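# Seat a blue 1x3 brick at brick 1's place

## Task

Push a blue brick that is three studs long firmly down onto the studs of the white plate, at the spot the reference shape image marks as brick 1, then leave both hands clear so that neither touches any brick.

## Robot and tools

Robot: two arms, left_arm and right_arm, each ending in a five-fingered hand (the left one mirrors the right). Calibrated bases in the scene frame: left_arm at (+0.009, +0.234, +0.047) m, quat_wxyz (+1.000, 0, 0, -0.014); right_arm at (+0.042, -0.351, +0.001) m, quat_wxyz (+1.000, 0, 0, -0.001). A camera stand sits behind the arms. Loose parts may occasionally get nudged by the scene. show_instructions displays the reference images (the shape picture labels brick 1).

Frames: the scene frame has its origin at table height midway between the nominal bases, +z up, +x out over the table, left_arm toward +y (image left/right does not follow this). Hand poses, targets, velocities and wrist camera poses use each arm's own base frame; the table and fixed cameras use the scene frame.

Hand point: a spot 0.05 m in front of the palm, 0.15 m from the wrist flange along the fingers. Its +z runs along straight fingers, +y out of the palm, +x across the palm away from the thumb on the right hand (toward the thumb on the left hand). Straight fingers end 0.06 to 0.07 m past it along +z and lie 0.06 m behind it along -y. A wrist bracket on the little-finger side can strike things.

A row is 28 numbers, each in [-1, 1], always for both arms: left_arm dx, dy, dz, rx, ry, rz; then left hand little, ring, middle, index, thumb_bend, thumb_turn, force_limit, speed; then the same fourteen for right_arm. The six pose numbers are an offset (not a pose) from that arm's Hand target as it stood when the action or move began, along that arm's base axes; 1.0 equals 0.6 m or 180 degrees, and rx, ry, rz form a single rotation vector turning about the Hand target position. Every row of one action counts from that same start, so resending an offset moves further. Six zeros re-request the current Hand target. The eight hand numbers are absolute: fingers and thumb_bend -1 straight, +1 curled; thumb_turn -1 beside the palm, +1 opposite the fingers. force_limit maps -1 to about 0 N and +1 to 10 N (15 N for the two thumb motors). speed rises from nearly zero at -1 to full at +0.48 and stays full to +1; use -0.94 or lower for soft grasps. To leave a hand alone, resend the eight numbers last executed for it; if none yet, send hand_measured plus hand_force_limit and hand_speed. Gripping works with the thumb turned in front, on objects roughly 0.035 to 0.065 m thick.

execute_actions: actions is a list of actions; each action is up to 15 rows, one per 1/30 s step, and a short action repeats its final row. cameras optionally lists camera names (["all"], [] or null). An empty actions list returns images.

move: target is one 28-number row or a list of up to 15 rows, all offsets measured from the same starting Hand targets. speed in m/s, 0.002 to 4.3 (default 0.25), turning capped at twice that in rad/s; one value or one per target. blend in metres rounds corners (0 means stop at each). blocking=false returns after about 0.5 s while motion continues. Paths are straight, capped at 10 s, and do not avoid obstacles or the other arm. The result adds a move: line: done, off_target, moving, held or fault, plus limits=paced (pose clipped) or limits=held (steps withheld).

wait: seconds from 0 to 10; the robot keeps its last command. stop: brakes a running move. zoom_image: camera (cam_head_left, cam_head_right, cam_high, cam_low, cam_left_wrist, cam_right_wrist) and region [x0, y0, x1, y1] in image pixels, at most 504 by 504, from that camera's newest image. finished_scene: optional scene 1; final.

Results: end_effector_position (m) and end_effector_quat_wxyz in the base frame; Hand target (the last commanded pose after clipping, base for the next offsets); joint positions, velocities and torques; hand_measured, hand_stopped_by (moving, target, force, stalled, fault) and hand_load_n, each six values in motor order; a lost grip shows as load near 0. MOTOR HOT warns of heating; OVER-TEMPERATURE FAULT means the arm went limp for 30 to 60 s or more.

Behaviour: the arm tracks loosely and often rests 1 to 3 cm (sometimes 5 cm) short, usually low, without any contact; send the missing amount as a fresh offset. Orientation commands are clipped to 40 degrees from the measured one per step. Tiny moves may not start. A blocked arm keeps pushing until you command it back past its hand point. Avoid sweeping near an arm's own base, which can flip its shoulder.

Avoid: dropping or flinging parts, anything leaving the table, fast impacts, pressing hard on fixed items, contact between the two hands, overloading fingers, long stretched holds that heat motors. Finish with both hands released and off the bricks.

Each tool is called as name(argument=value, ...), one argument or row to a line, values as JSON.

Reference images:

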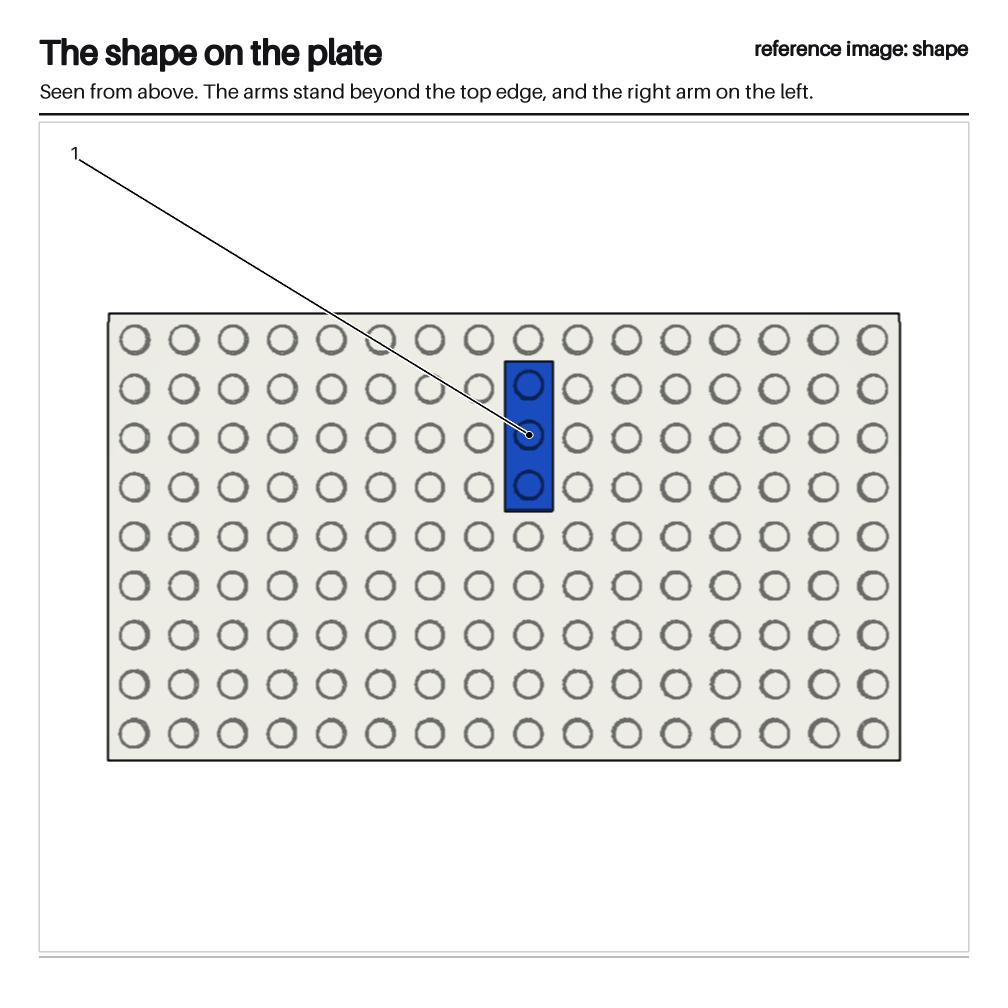

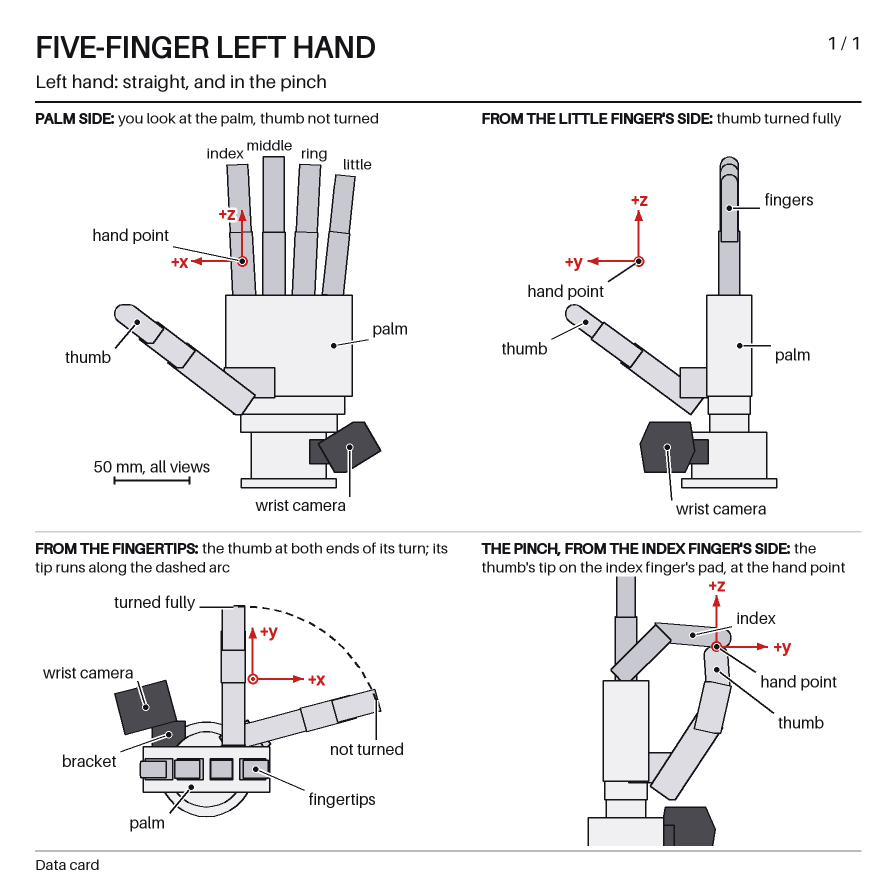

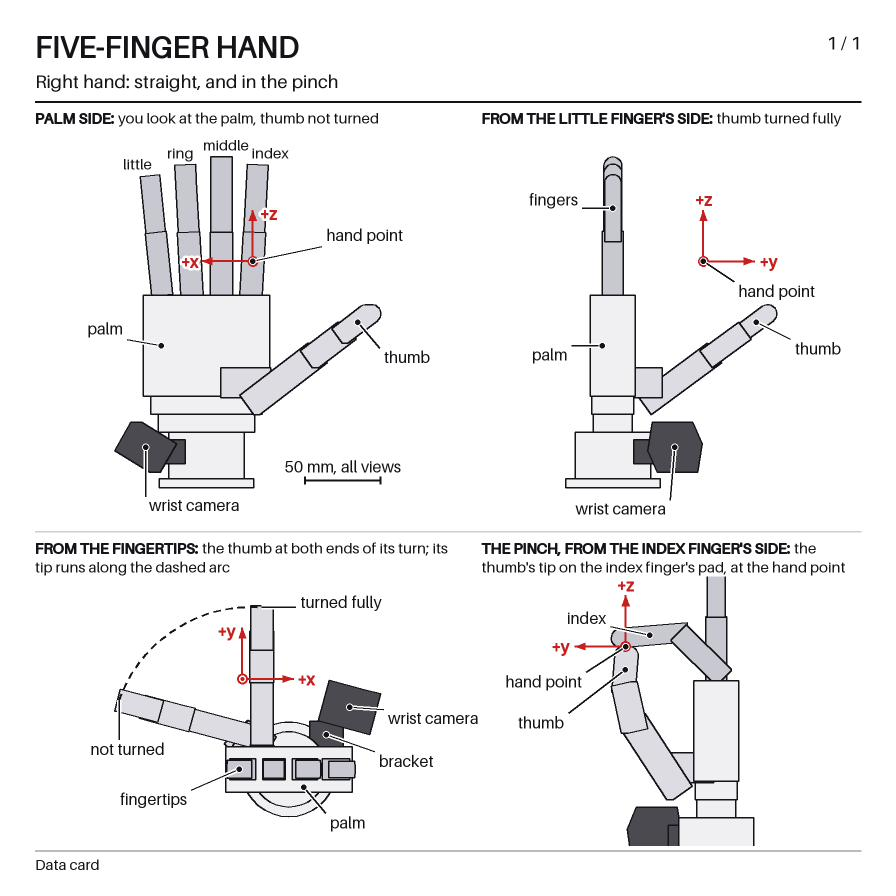

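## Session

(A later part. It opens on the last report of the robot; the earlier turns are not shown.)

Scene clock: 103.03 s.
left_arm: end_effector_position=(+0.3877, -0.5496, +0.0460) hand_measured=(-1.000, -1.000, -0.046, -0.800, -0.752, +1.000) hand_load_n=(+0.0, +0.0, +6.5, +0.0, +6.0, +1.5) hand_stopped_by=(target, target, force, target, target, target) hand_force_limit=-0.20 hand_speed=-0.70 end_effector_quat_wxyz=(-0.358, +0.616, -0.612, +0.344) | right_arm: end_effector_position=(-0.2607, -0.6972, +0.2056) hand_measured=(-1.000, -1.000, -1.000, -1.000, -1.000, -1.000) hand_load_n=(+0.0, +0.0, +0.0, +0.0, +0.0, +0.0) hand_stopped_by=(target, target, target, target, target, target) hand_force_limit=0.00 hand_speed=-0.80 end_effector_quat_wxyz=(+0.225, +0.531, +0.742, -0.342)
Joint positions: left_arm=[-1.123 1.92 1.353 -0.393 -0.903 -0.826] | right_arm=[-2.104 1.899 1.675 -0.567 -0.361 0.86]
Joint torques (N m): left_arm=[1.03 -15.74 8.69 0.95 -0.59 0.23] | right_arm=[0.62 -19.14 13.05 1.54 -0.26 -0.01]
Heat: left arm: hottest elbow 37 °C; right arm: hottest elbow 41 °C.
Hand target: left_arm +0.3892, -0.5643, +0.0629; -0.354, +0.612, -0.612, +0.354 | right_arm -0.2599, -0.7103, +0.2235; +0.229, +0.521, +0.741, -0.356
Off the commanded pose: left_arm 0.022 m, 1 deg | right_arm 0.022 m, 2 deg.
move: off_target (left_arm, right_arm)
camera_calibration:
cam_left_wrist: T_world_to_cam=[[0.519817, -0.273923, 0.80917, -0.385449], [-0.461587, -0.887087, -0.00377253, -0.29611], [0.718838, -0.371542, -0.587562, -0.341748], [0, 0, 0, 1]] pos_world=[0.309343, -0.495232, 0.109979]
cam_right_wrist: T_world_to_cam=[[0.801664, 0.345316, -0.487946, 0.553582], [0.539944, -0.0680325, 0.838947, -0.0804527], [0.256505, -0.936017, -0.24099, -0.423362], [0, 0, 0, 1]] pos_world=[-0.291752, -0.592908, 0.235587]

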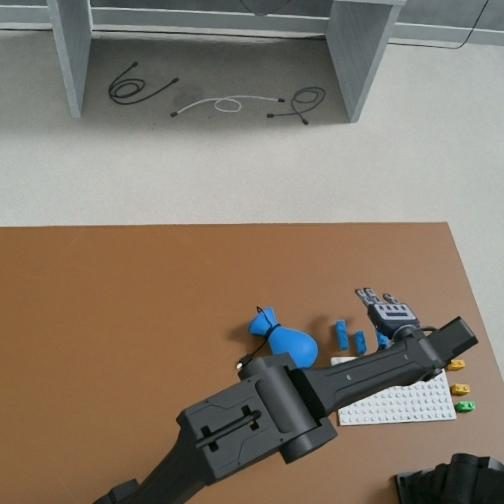

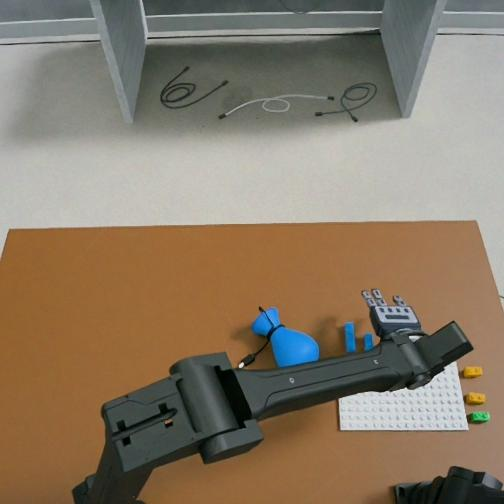

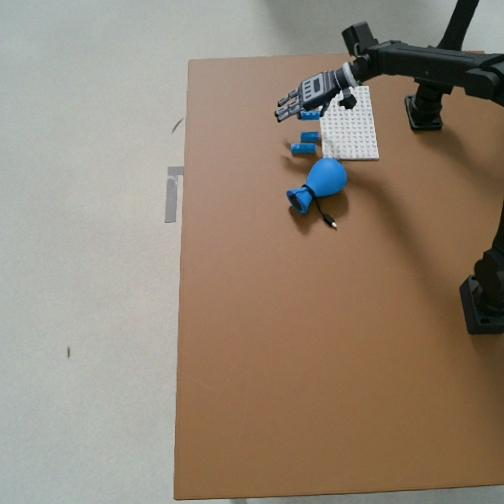

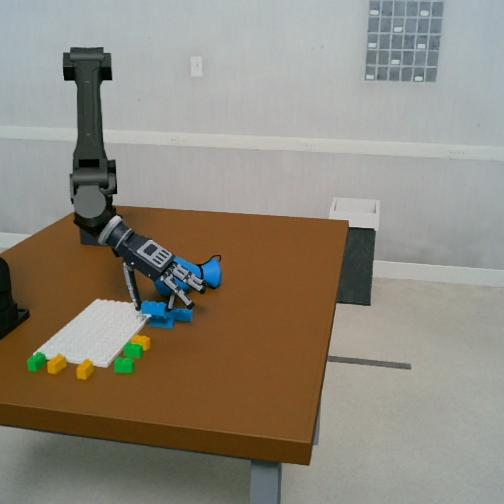

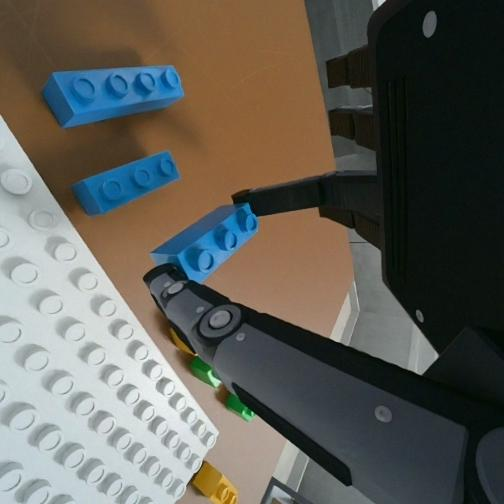

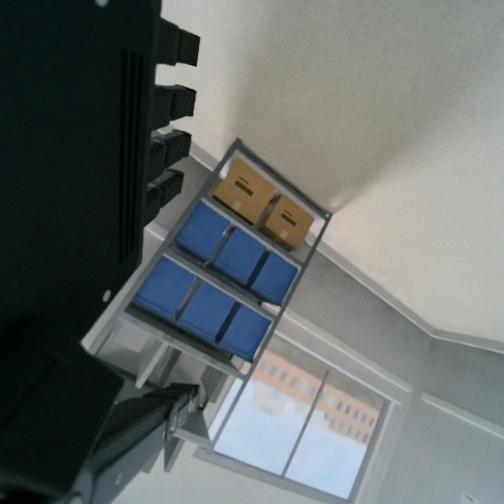

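move(
  target=[-0.2437,-0.0128,-0.008,0,0,0,-1,-1,0.2,-0.8,-0.75,1,-0.2,-0.7,0,0,0,0,0,0,-1,-1,-1,-1,-1,-1,0,-0.8],
  speed=0.15,
  cameras=["all"],
)

zoom_image(
  camera="cam_left_wrist",
  region=[80, 120, 330, 370],
)

zoom_image(
  camera="cam_high",
  region=[285, 65, 405, 185],
)

zoom_image(
  camera="cam_low",
  region=[20, 250, 190, 390],
)

Scene clock: 108.73 s.
left_arm: end_effector_position=(+0.2461, -0.5654, +0.0480) hand_measured=(-1.000, -1.000, -0.046, -0.800, -0.752, +1.000) hand_load_n=(+0.0, +0.0, +6.5, +0.0, +6.0, +1.5) hand_stopped_by=(target, target, force, target, target, target) hand_force_limit=-0.20 hand_speed=-0.70 end_effector_quat_wxyz=(-0.359, +0.609, -0.617, +0.346) | right_arm: end_effector_position=(-0.2607, -0.6972, +0.2056) hand_measured=(-1.000, -1.000, -1.000, -1.000, -1.000, -1.000) hand_load_n=(+0.0, +0.0, +0.0, +0.0, +0.0, -0.5) hand_stopped_by=(target, target, target, target, target, target) hand_force_limit=0.00 hand_speed=-0.80 end_effector_quat_wxyz=(+0.225, +0.531, +0.742, -0.342)
Joint positions: left_arm=[-1.371 1.879 1.322 -0.702 -1.014 -1.183] | right_arm=[-2.104 1.899 1.675 -0.567 -0.361 0.86]
Joint torques (N m): left_arm=[1.32 -15.5 6.76 0.42 -0.97 -0.05] | right_arm=[0.73 -19.02 13.08 1.58 -0.27 -0.01]
Heat: left arm: hottest elbow 37 °C; right arm: hottest elbow 41 °C.
Hand target: left_arm +0.2429, -0.5720, +0.0582; -0.354, +0.612, -0.612, +0.354 | right_arm -0.2599, -0.7103, +0.2235; +0.229, +0.521, +0.741, -0.356
Off the commanded pose: left_arm 0.012 m, 1 deg | right_arm 0.022 m, 2 deg.
move: off_target (left_arm, right_arm)
camera_calibration:
cam_left_wrist: T_world_to_cam=[[0.511653, -0.287876, 0.80953, -0.32367], [-0.47569, -0.879529, -0.0121146, -0.367339], [0.715493, -0.378887, -0.586954, -0.248043], [0, 0, 0, 1]] pos_world=[0.16834, -0.510243, 0.11198]
cam_right_wrist: T_world_to_cam=[[0.801664, 0.345316, -0.487946, 0.553582], [0.539944, -0.0680325, 0.838947, -0.0804527], [0.256505, -0.936017, -0.24099, -0.423362], [0, 0, 0, 1]] pos_world=[-0.291752, -0.592908, 0.235587]

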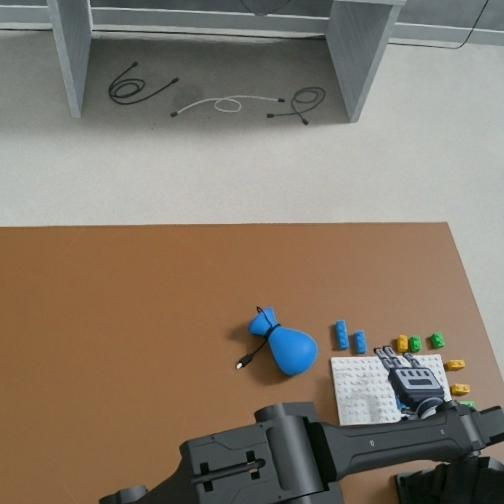

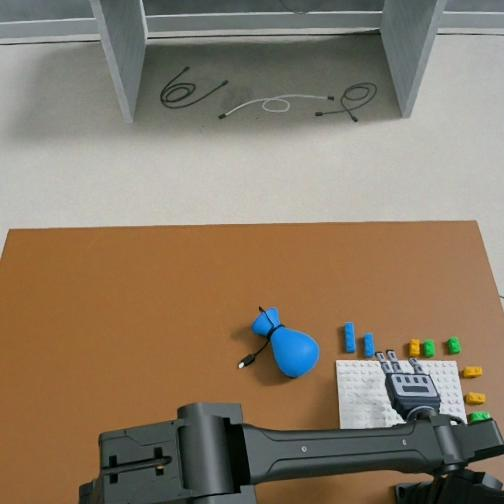

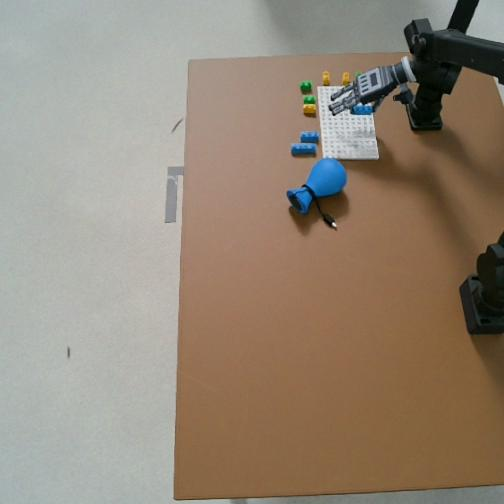

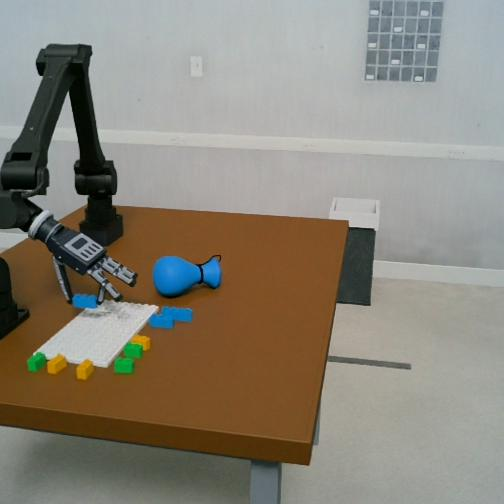

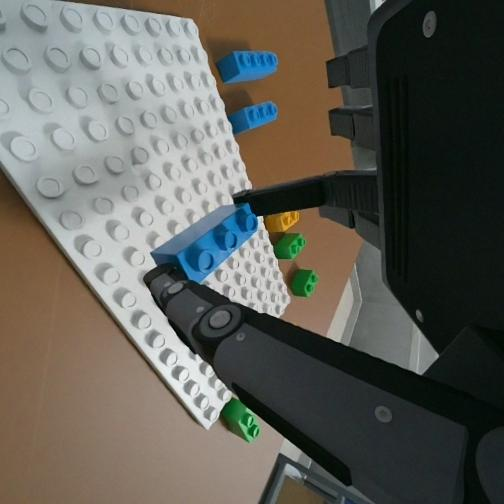

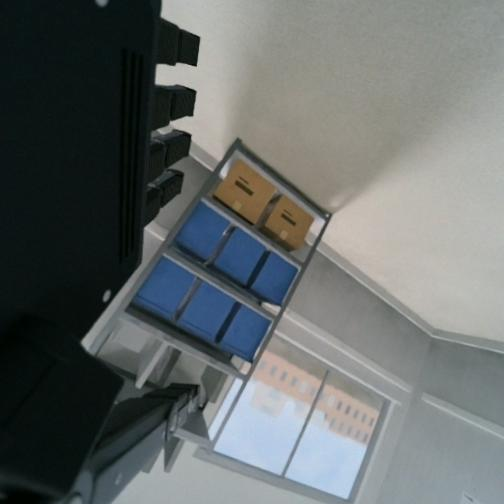

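Scaled by 2.016 from the camera's 504x504 image, which has a finer 720x720 frame.

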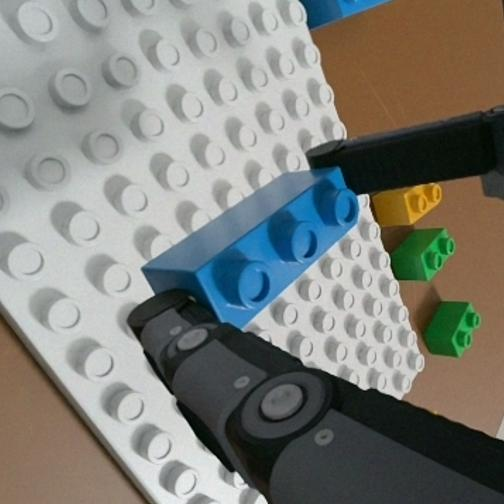

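Scaled by 4.200 from the camera's 504x504 image, which has a finer 720x720 frame.

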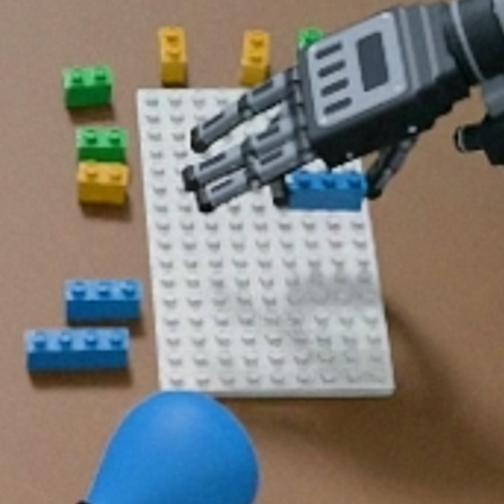

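Scaled by 2.965 from the camera's 504x504 image, which has a finer 720x720 frame.

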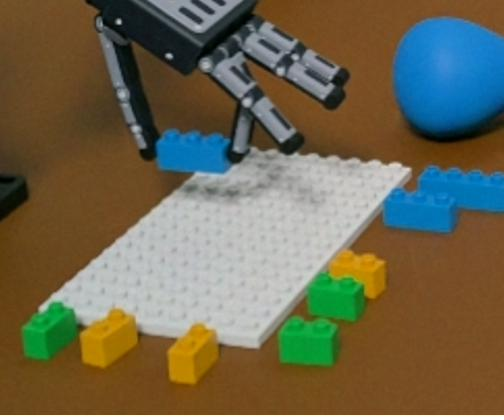

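zoom_image(
  camera="cam_high",
  region=[330, 85, 390, 145],
)

zoom_image(
  camera="cam_head_left",
  region=[370, 370, 450, 450],
)

zoom_image(
  camera="cam_low",
  region=[50, 270, 130, 350],
)

zoom_image(
  camera="cam_left_wrist",
  region=[130, 180, 270, 320],
)

Scaled by 8.400 from the camera's 504x504 image, which has a finer 720x720 frame.

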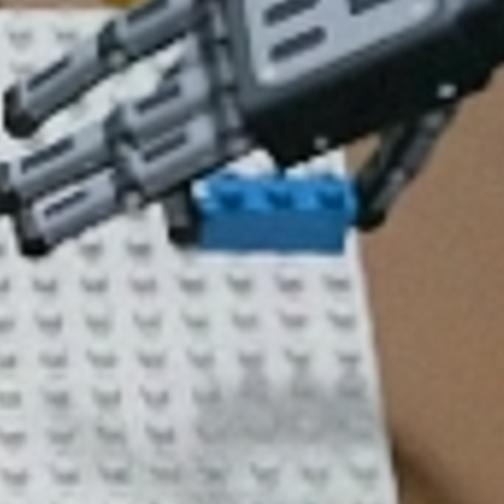

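Scaled by 6.300 from the camera's 504x504 image, which has a finer 720x720 frame.

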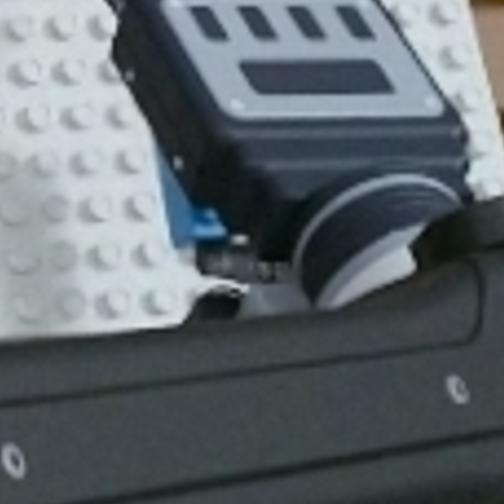

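Scaled by 6.300 from the camera's 504x504 image, which has a finer 720x720 frame.

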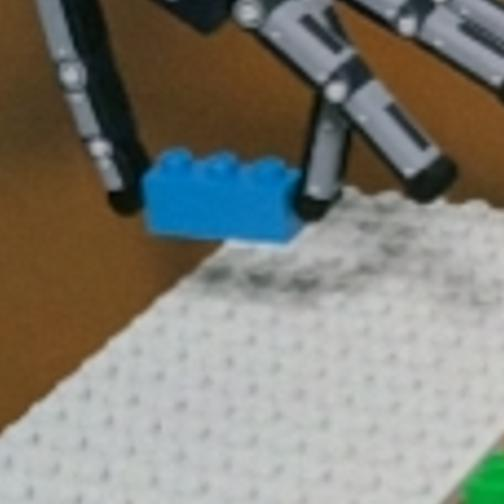

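Scaled by 3.600 from the camera's 504x504 image, which has a finer 720x720 frame.

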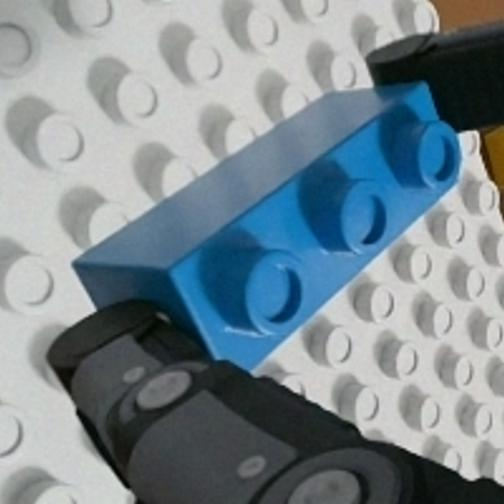

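move(
  target=[0,0,-0.05,0,0,0,-1,-1,0.2,-0.8,-0.75,1,-0.2,-0.7,0,0,0,0,0,0,-1,-1,-1,-1,-1,-1,0,-0.8],
  speed=0.1,
  cameras=["cam_high","cam_low","cam_left_wrist","cam_head_left"],
)

zoom_image(
  camera="cam_left_wrist",
  region=[80, 120, 330, 370],
)

zoom_image(
  camera="cam_high",
  region=[330, 85, 390, 145],
)

zoom_image(
  camera="cam_low",
  region=[50, 270, 130, 350],
)

Scene clock: 116.17 s.
left_arm: end_effector_position=(+0.2468, -0.5686, +0.0408) hand_measured=(-1.000, -1.000, -0.046, -0.800, -0.752, +1.000) hand_load_n=(+0.0, +0.0, +6.5, +0.0, +6.0, +1.5) hand_stopped_by=(target, target, force, target, target, target) hand_force_limit=-0.20 hand_speed=-0.70 end_effector_quat_wxyz=(-0.354, +0.612, -0.613, +0.353) | right_arm: end_effector_position=(-0.2607, -0.6972, +0.2056) hand_measured=(-1.000, -1.000, -1.000, -1.000, -1.000, -1.000) hand_load_n=(+0.0, +0.0, +0.0, +0.0, +0.0, +0.0) hand_stopped_by=(target, target, target, target, target, target) hand_force_limit=0.00 hand_speed=-0.80 end_effector_quat_wxyz=(+0.225, +0.531, +0.742, -0.342)
Joint positions: left_arm=[-1.371 1.89 1.312 -0.664 -1.014 -1.185] | right_arm=[-2.104 1.899 1.675 -0.567 -0.361 0.86]
Joint torques (N m): left_arm=[0.97 -12.86 5.56 1.59 -0.98 -0.04] | right_arm=[0.73 -19.14 13.11 1.52 -0.29 -0.02]
Heat: left arm: hottest elbow 37 °C; right arm: hottest elbow 42 °C.
Hand target: left_arm +0.2429, -0.5719, +0.0282; -0.354, +0.612, -0.612, +0.354 | right_arm -0.2599, -0.7103, +0.2235; +0.229, +0.521, +0.741, -0.356
Off the commanded pose: left_arm 0.014 m, 0 deg | right_arm 0.022 m, 2 deg.
move: off_target (left_arm, right_arm)
camera_calibration:
cam_left_wrist: T_world_to_cam=[[0.508963, -0.271987, 0.816688, -0.309655], [-0.474596, -0.8802, 0.00263054, -0.371138], [0.718133, -0.388936, -0.577073, -0.260778], [0, 0, 0, 1]] pos_world=[0.168736, -0.512324, 0.10338]
Images, in order (width x height): cam_head_left 504x504, cam_high 504x504, cam_low 504x504, cam_left_wrist 504x504.

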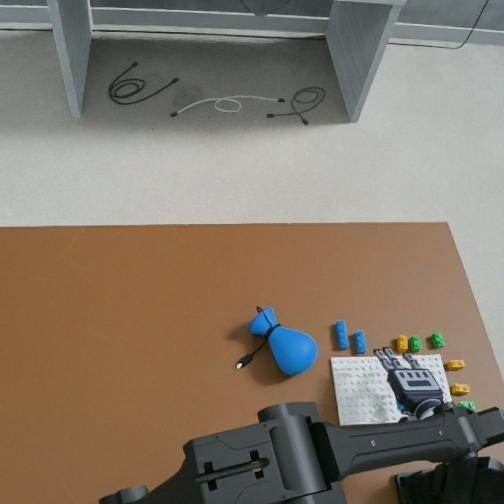

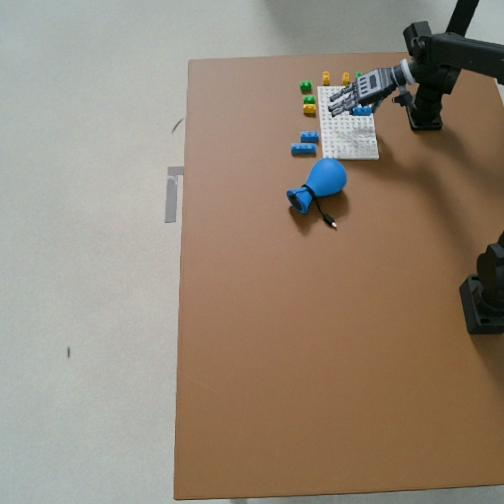

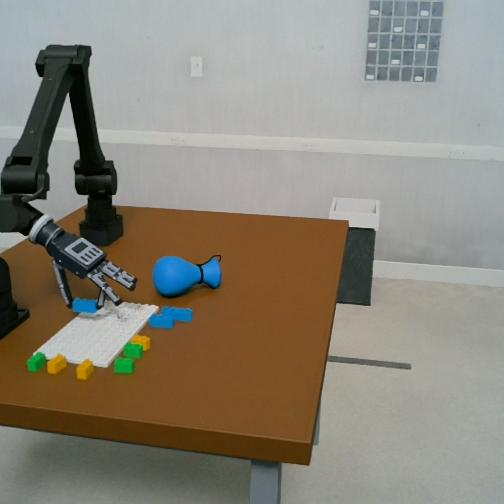

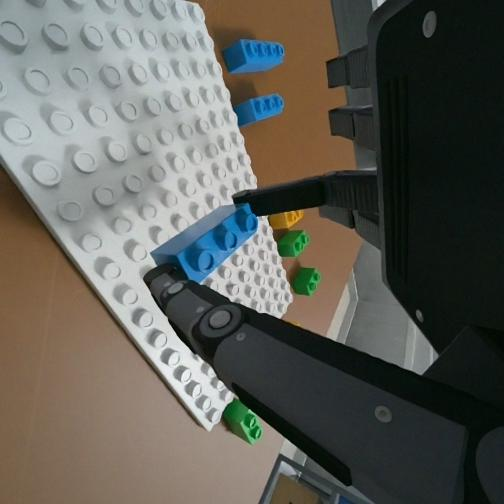

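Scaled by 2.016 from the camera's 504x504 image, which has a finer 720x720 frame.

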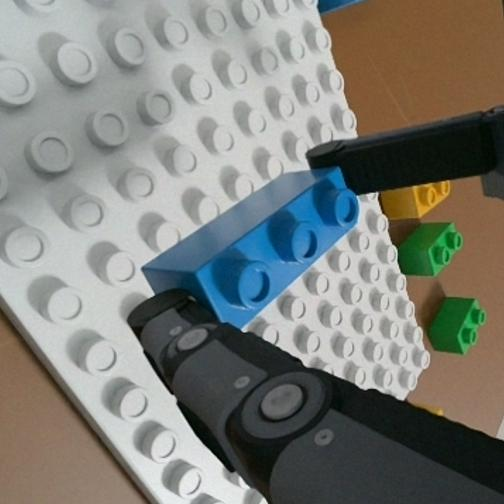

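Scaled by 8.400 from the camera's 504x504 image, which has a finer 720x720 frame.

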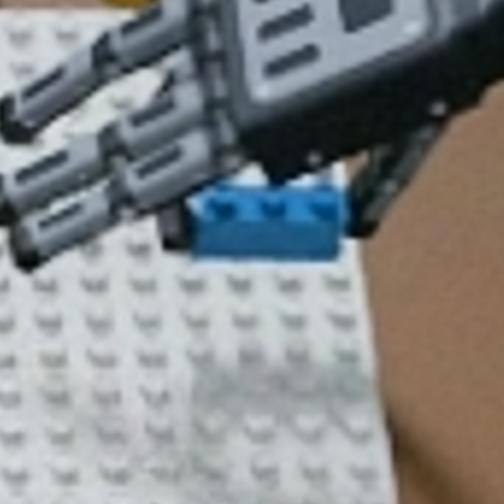

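Scaled by 6.300 from the camera's 504x504 image, which has a finer 720x720 frame.

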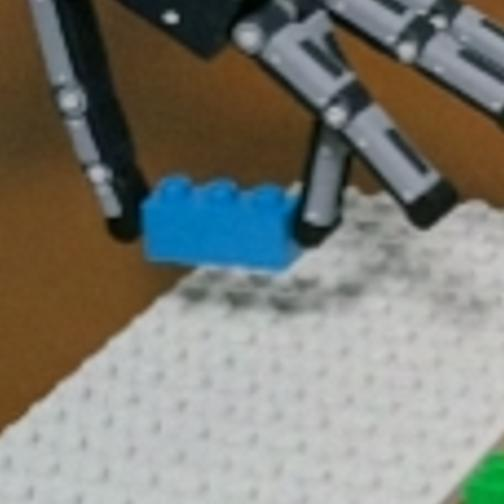

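move(
  target=[0,0.0067,-0.0383,0,0,0.004,-1,-1,0.2,-0.8,-0.75,1,-0.2,-0.7,0,0,0,0,0,0,-1,-1,-1,-1,-1,-1,0,-0.8],
  speed=0.1,
  cameras=["cam_high","cam_low","cam_left_wrist","cam_head_left"],
)

zoom_image(
  camera="cam_left_wrist",
  region=[80, 120, 330, 370],
)

zoom_image(
  camera="cam_high",
  region=[330, 85, 390, 145],
)

zoom_image(
  camera="cam_low",
  region=[50, 270, 130, 350],
)

Scene clock: 119.07 s.
left_arm: end_effector_position=(+0.2466, -0.5644, +0.0159) hand_measured=(-1.000, -1.000, -0.046, -0.800, -0.752, +1.000) hand_load_n=(+0.0, +0.0, +6.5, +0.0, +6.0, +1.5) hand_stopped_by=(target, target, force, target, target, target) hand_force_limit=-0.20 hand_speed=-0.70 end_effector_quat_wxyz=(-0.357, +0.615, -0.610, +0.349) | right_arm: end_effector_position=(-0.2607, -0.6972, +0.2056) hand_measured=(-1.000, -1.000, -1.000, -1.000, -1.000, -1.000) hand_load_n=(+0.0, +0.0, +0.0, +0.0, +0.0, +0.0) hand_stopped_by=(target, target, target, target, target, target) hand_force_limit=0.00 hand_speed=-0.80 end_effector_quat_wxyz=(+0.225, +0.531, +0.742, -0.342)
Joint positions: left_arm=[-1.371 1.925 1.291 -0.63 -1.018 -1.206] | right_arm=[-2.104 1.899 1.675 -0.567 -0.361 0.86]
Joint torques (N m): left_arm=[0.91 -13.51 5.38 1.5 -1 0] | right_arm=[0.79 -18.78 13.08 1.58 -0.26 -0.03]
Heat: left arm: hottest elbow 37 °C; right arm: hottest elbow 42 °C.
Hand target: left_arm +0.2429, -0.5680, +0.0051; -0.356, +0.616, -0.608, +0.352 | right_arm -0.2599, -0.7103, +0.2235; +0.229, +0.521, +0.741, -0.356
Off the commanded pose: left_arm 0.012 m, 0 deg | right_arm 0.022 m, 2 deg.
move: off_target (left_arm, right_arm)
camera_calibration:
cam_left_wrist: T_world_to_cam=[[0.512978, -0.269134, 0.81512, -0.287521], [-0.464236, -0.885712, -0.000285683, -0.373131], [0.722038, -0.378261, -0.579292, -0.26822], [0, 0, 0, 1]] pos_world=[0.167936, -0.509325, 0.0788799]
Images, in order (width x height): cam_head_left 504x504, cam_high 504x504, cam_low 504x504, cam_left_wrist 504x504.

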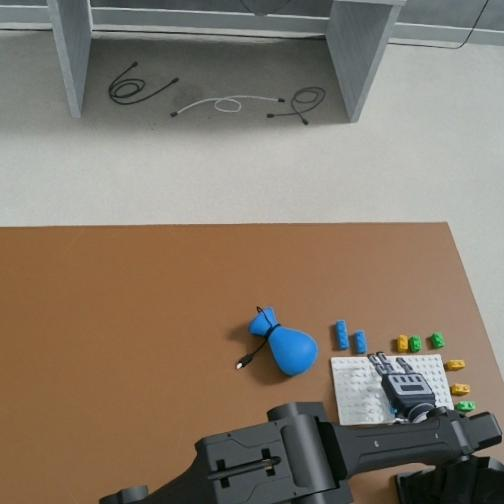

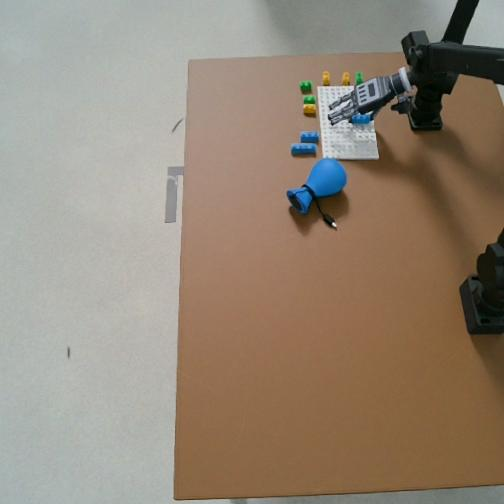

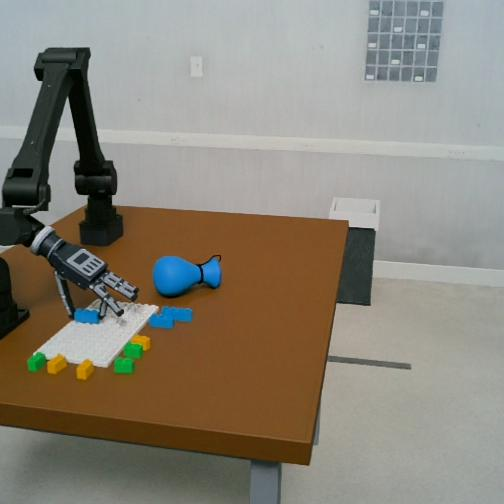

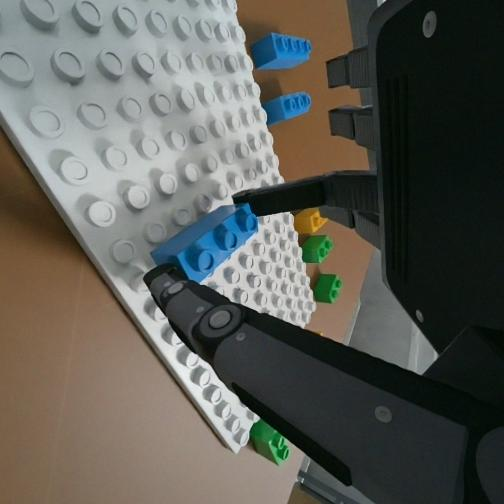

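Scaled by 2.016 from the camera's 504x504 image, which has a finer 720x720 frame.

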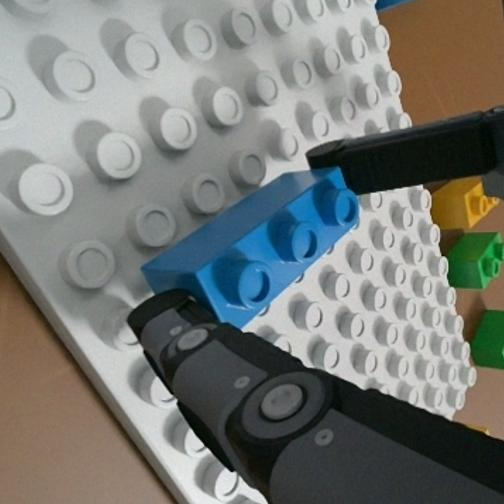

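Scaled by 8.400 from the camera's 504x504 image, which has a finer 720x720 frame.

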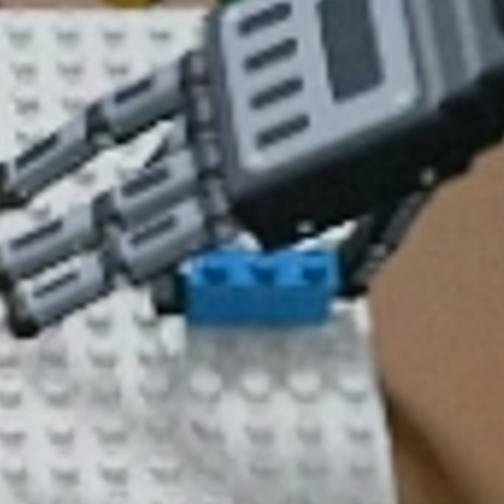

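Scaled by 6.300 from the camera's 504x504 image, which has a finer 720x720 frame.

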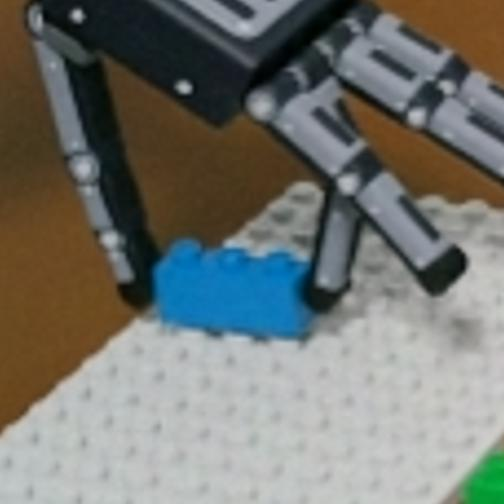

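zoom_image(
  camera="cam_left_wrist",
  region=[90, 170, 230, 310],
)

zoom_image(
  camera="cam_left_wrist",
  region=[190, 170, 330, 310],
)

zoom_image(
  camera="cam_head_left",
  region=[365, 365, 435, 435],
)

Scaled by 3.600 from the camera's 504x504 image, which has a finer 720x720 frame.

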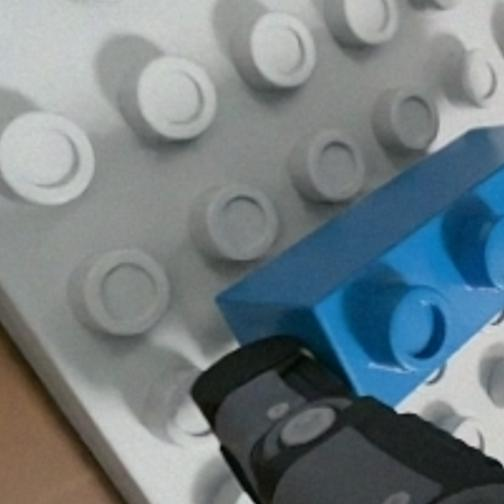

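Scaled by 3.600 from the camera's 504x504 image, which has a finer 720x720 frame.

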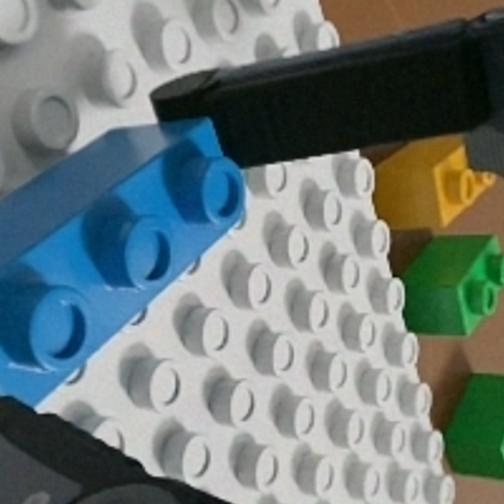

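Scaled by 7.200 from the camera's 504x504 image, which has a finer 720x720 frame.

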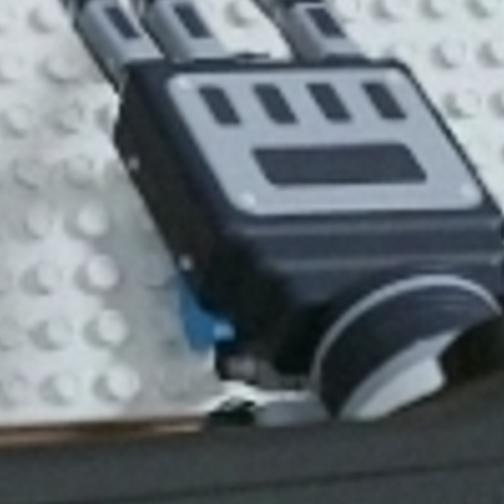

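move(
  target=[0.0037,-0.0045,0,0,0.0167,0,-1,-1,0.2,-0.8,-0.75,1,-0.2,-0.7,0,0,0,0,0,0,-1,-1,-1,-1,-1,-1,0,-0.8],
  speed=0.1,
  cameras=["cam_high","cam_low","cam_left_wrist"],
)

zoom_image(
  camera="cam_left_wrist",
  region=[90, 170, 230, 310],
)

zoom_image(
  camera="cam_left_wrist",
  region=[170, 150, 310, 290],
)

zoom_image(
  camera="cam_low",
  region=[50, 270, 130, 350],
)

Scene clock: 133.00 s.
left_arm: end_effector_position=(+0.2414, -0.5666, +0.0117) hand_measured=(-1.000, -1.000, -0.046, -0.800, -0.752, +1.000) hand_load_n=(+0.0, +0.0, +5.5, +0.0, +6.5, +1.5) hand_stopped_by=(target, target, force, target, target, target) hand_force_limit=-0.20 hand_speed=-0.70 end_effector_quat_wxyz=(-0.344, +0.619, -0.618, +0.343) | right_arm: end_effector_position=(-0.2607, -0.6972, +0.2056) hand_measured=(-1.000, -1.000, -1.000, -1.000, -1.000, -1.000) hand_load_n=(+0.5, +0.0, +0.0, +0.0, +0.0, +0.0) hand_stopped_by=(target, target, target, target, target, target) hand_force_limit=0.00 hand_speed=-0.80 end_effector_quat_wxyz=(+0.225, +0.531, +0.742, -0.342)
Joint positions: left_arm=[-1.371 1.925 1.291 -0.631 -0.983 -1.207] | right_arm=[-2.104 1.899 1.675 -0.567 -0.361 0.86]
Joint torques (N m): left_arm=[1.96 -12.98 6.99 0.44 -0.08 -0.03] | right_arm=[0.56 -19.08 13.12 1.59 -0.26 -0.02]
Heat: left arm: hottest elbow 36 °C; right arm: hottest elbow 42 °C.
Hand target: left_arm +0.2451, -0.5706, +0.0051; -0.340, +0.625, -0.617, +0.335 | right_arm -0.2599, -0.7103, +0.2235; +0.229, +0.521, +0.741, -0.356
Off the commanded pose: left_arm 0.009 m, 1 deg | right_arm 0.022 m, 2 deg.
move: off_target (right_arm)
camera_calibration:
cam_left_wrist: T_world_to_cam=[[0.536307, -0.269129, 0.799965, -0.287472], [-0.47267, -0.881001, 0.0204927, -0.37309], [0.699255, -0.38911, -0.599697, -0.268205], [0, 0, 0, 1]] pos_world=[0.165369, -0.510421, 0.0767713]
Images, in order (width x height): cam_high 504x504, cam_low 504x504, cam_left_wrist 504x504.

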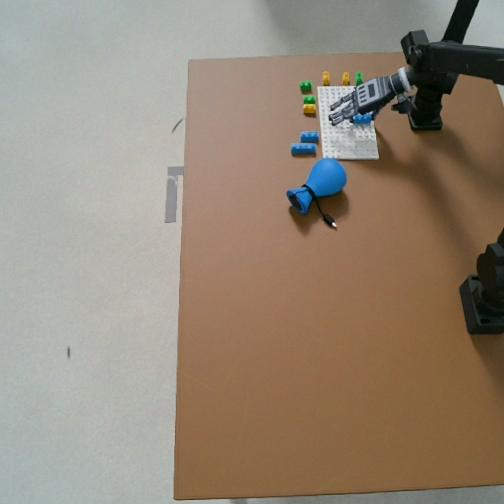

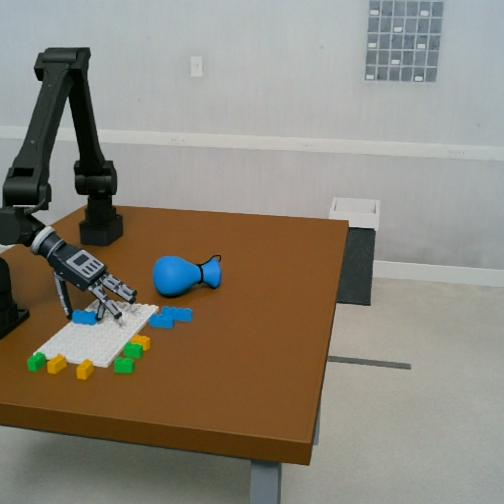

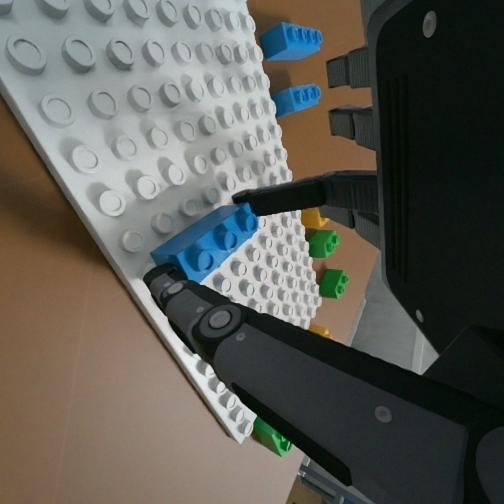

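Scaled by 3.600 from the camera's 504x504 image, which has a finer 720x720 frame.

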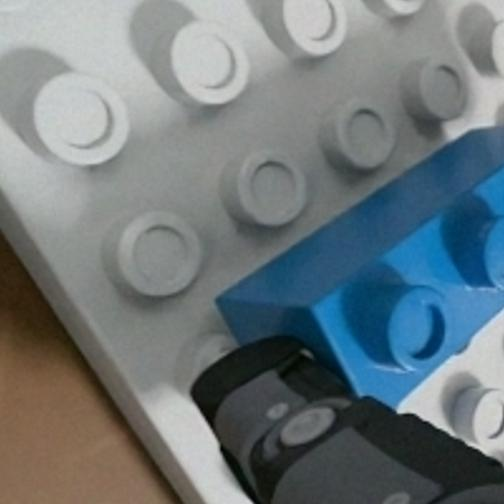

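Scaled by 3.600 from the camera's 504x504 image, which has a finer 720x720 frame.

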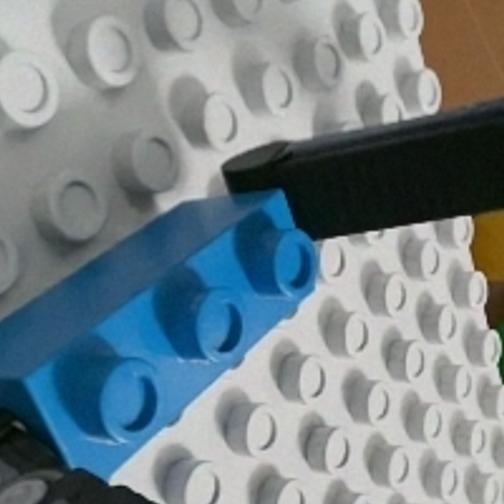

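Scaled by 6.300 from the camera's 504x504 image, which has a finer 720x720 frame.

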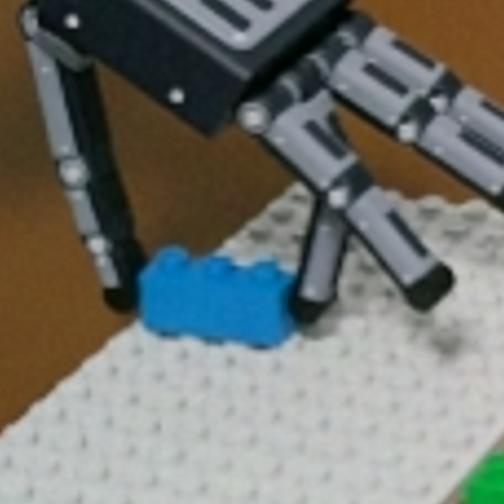

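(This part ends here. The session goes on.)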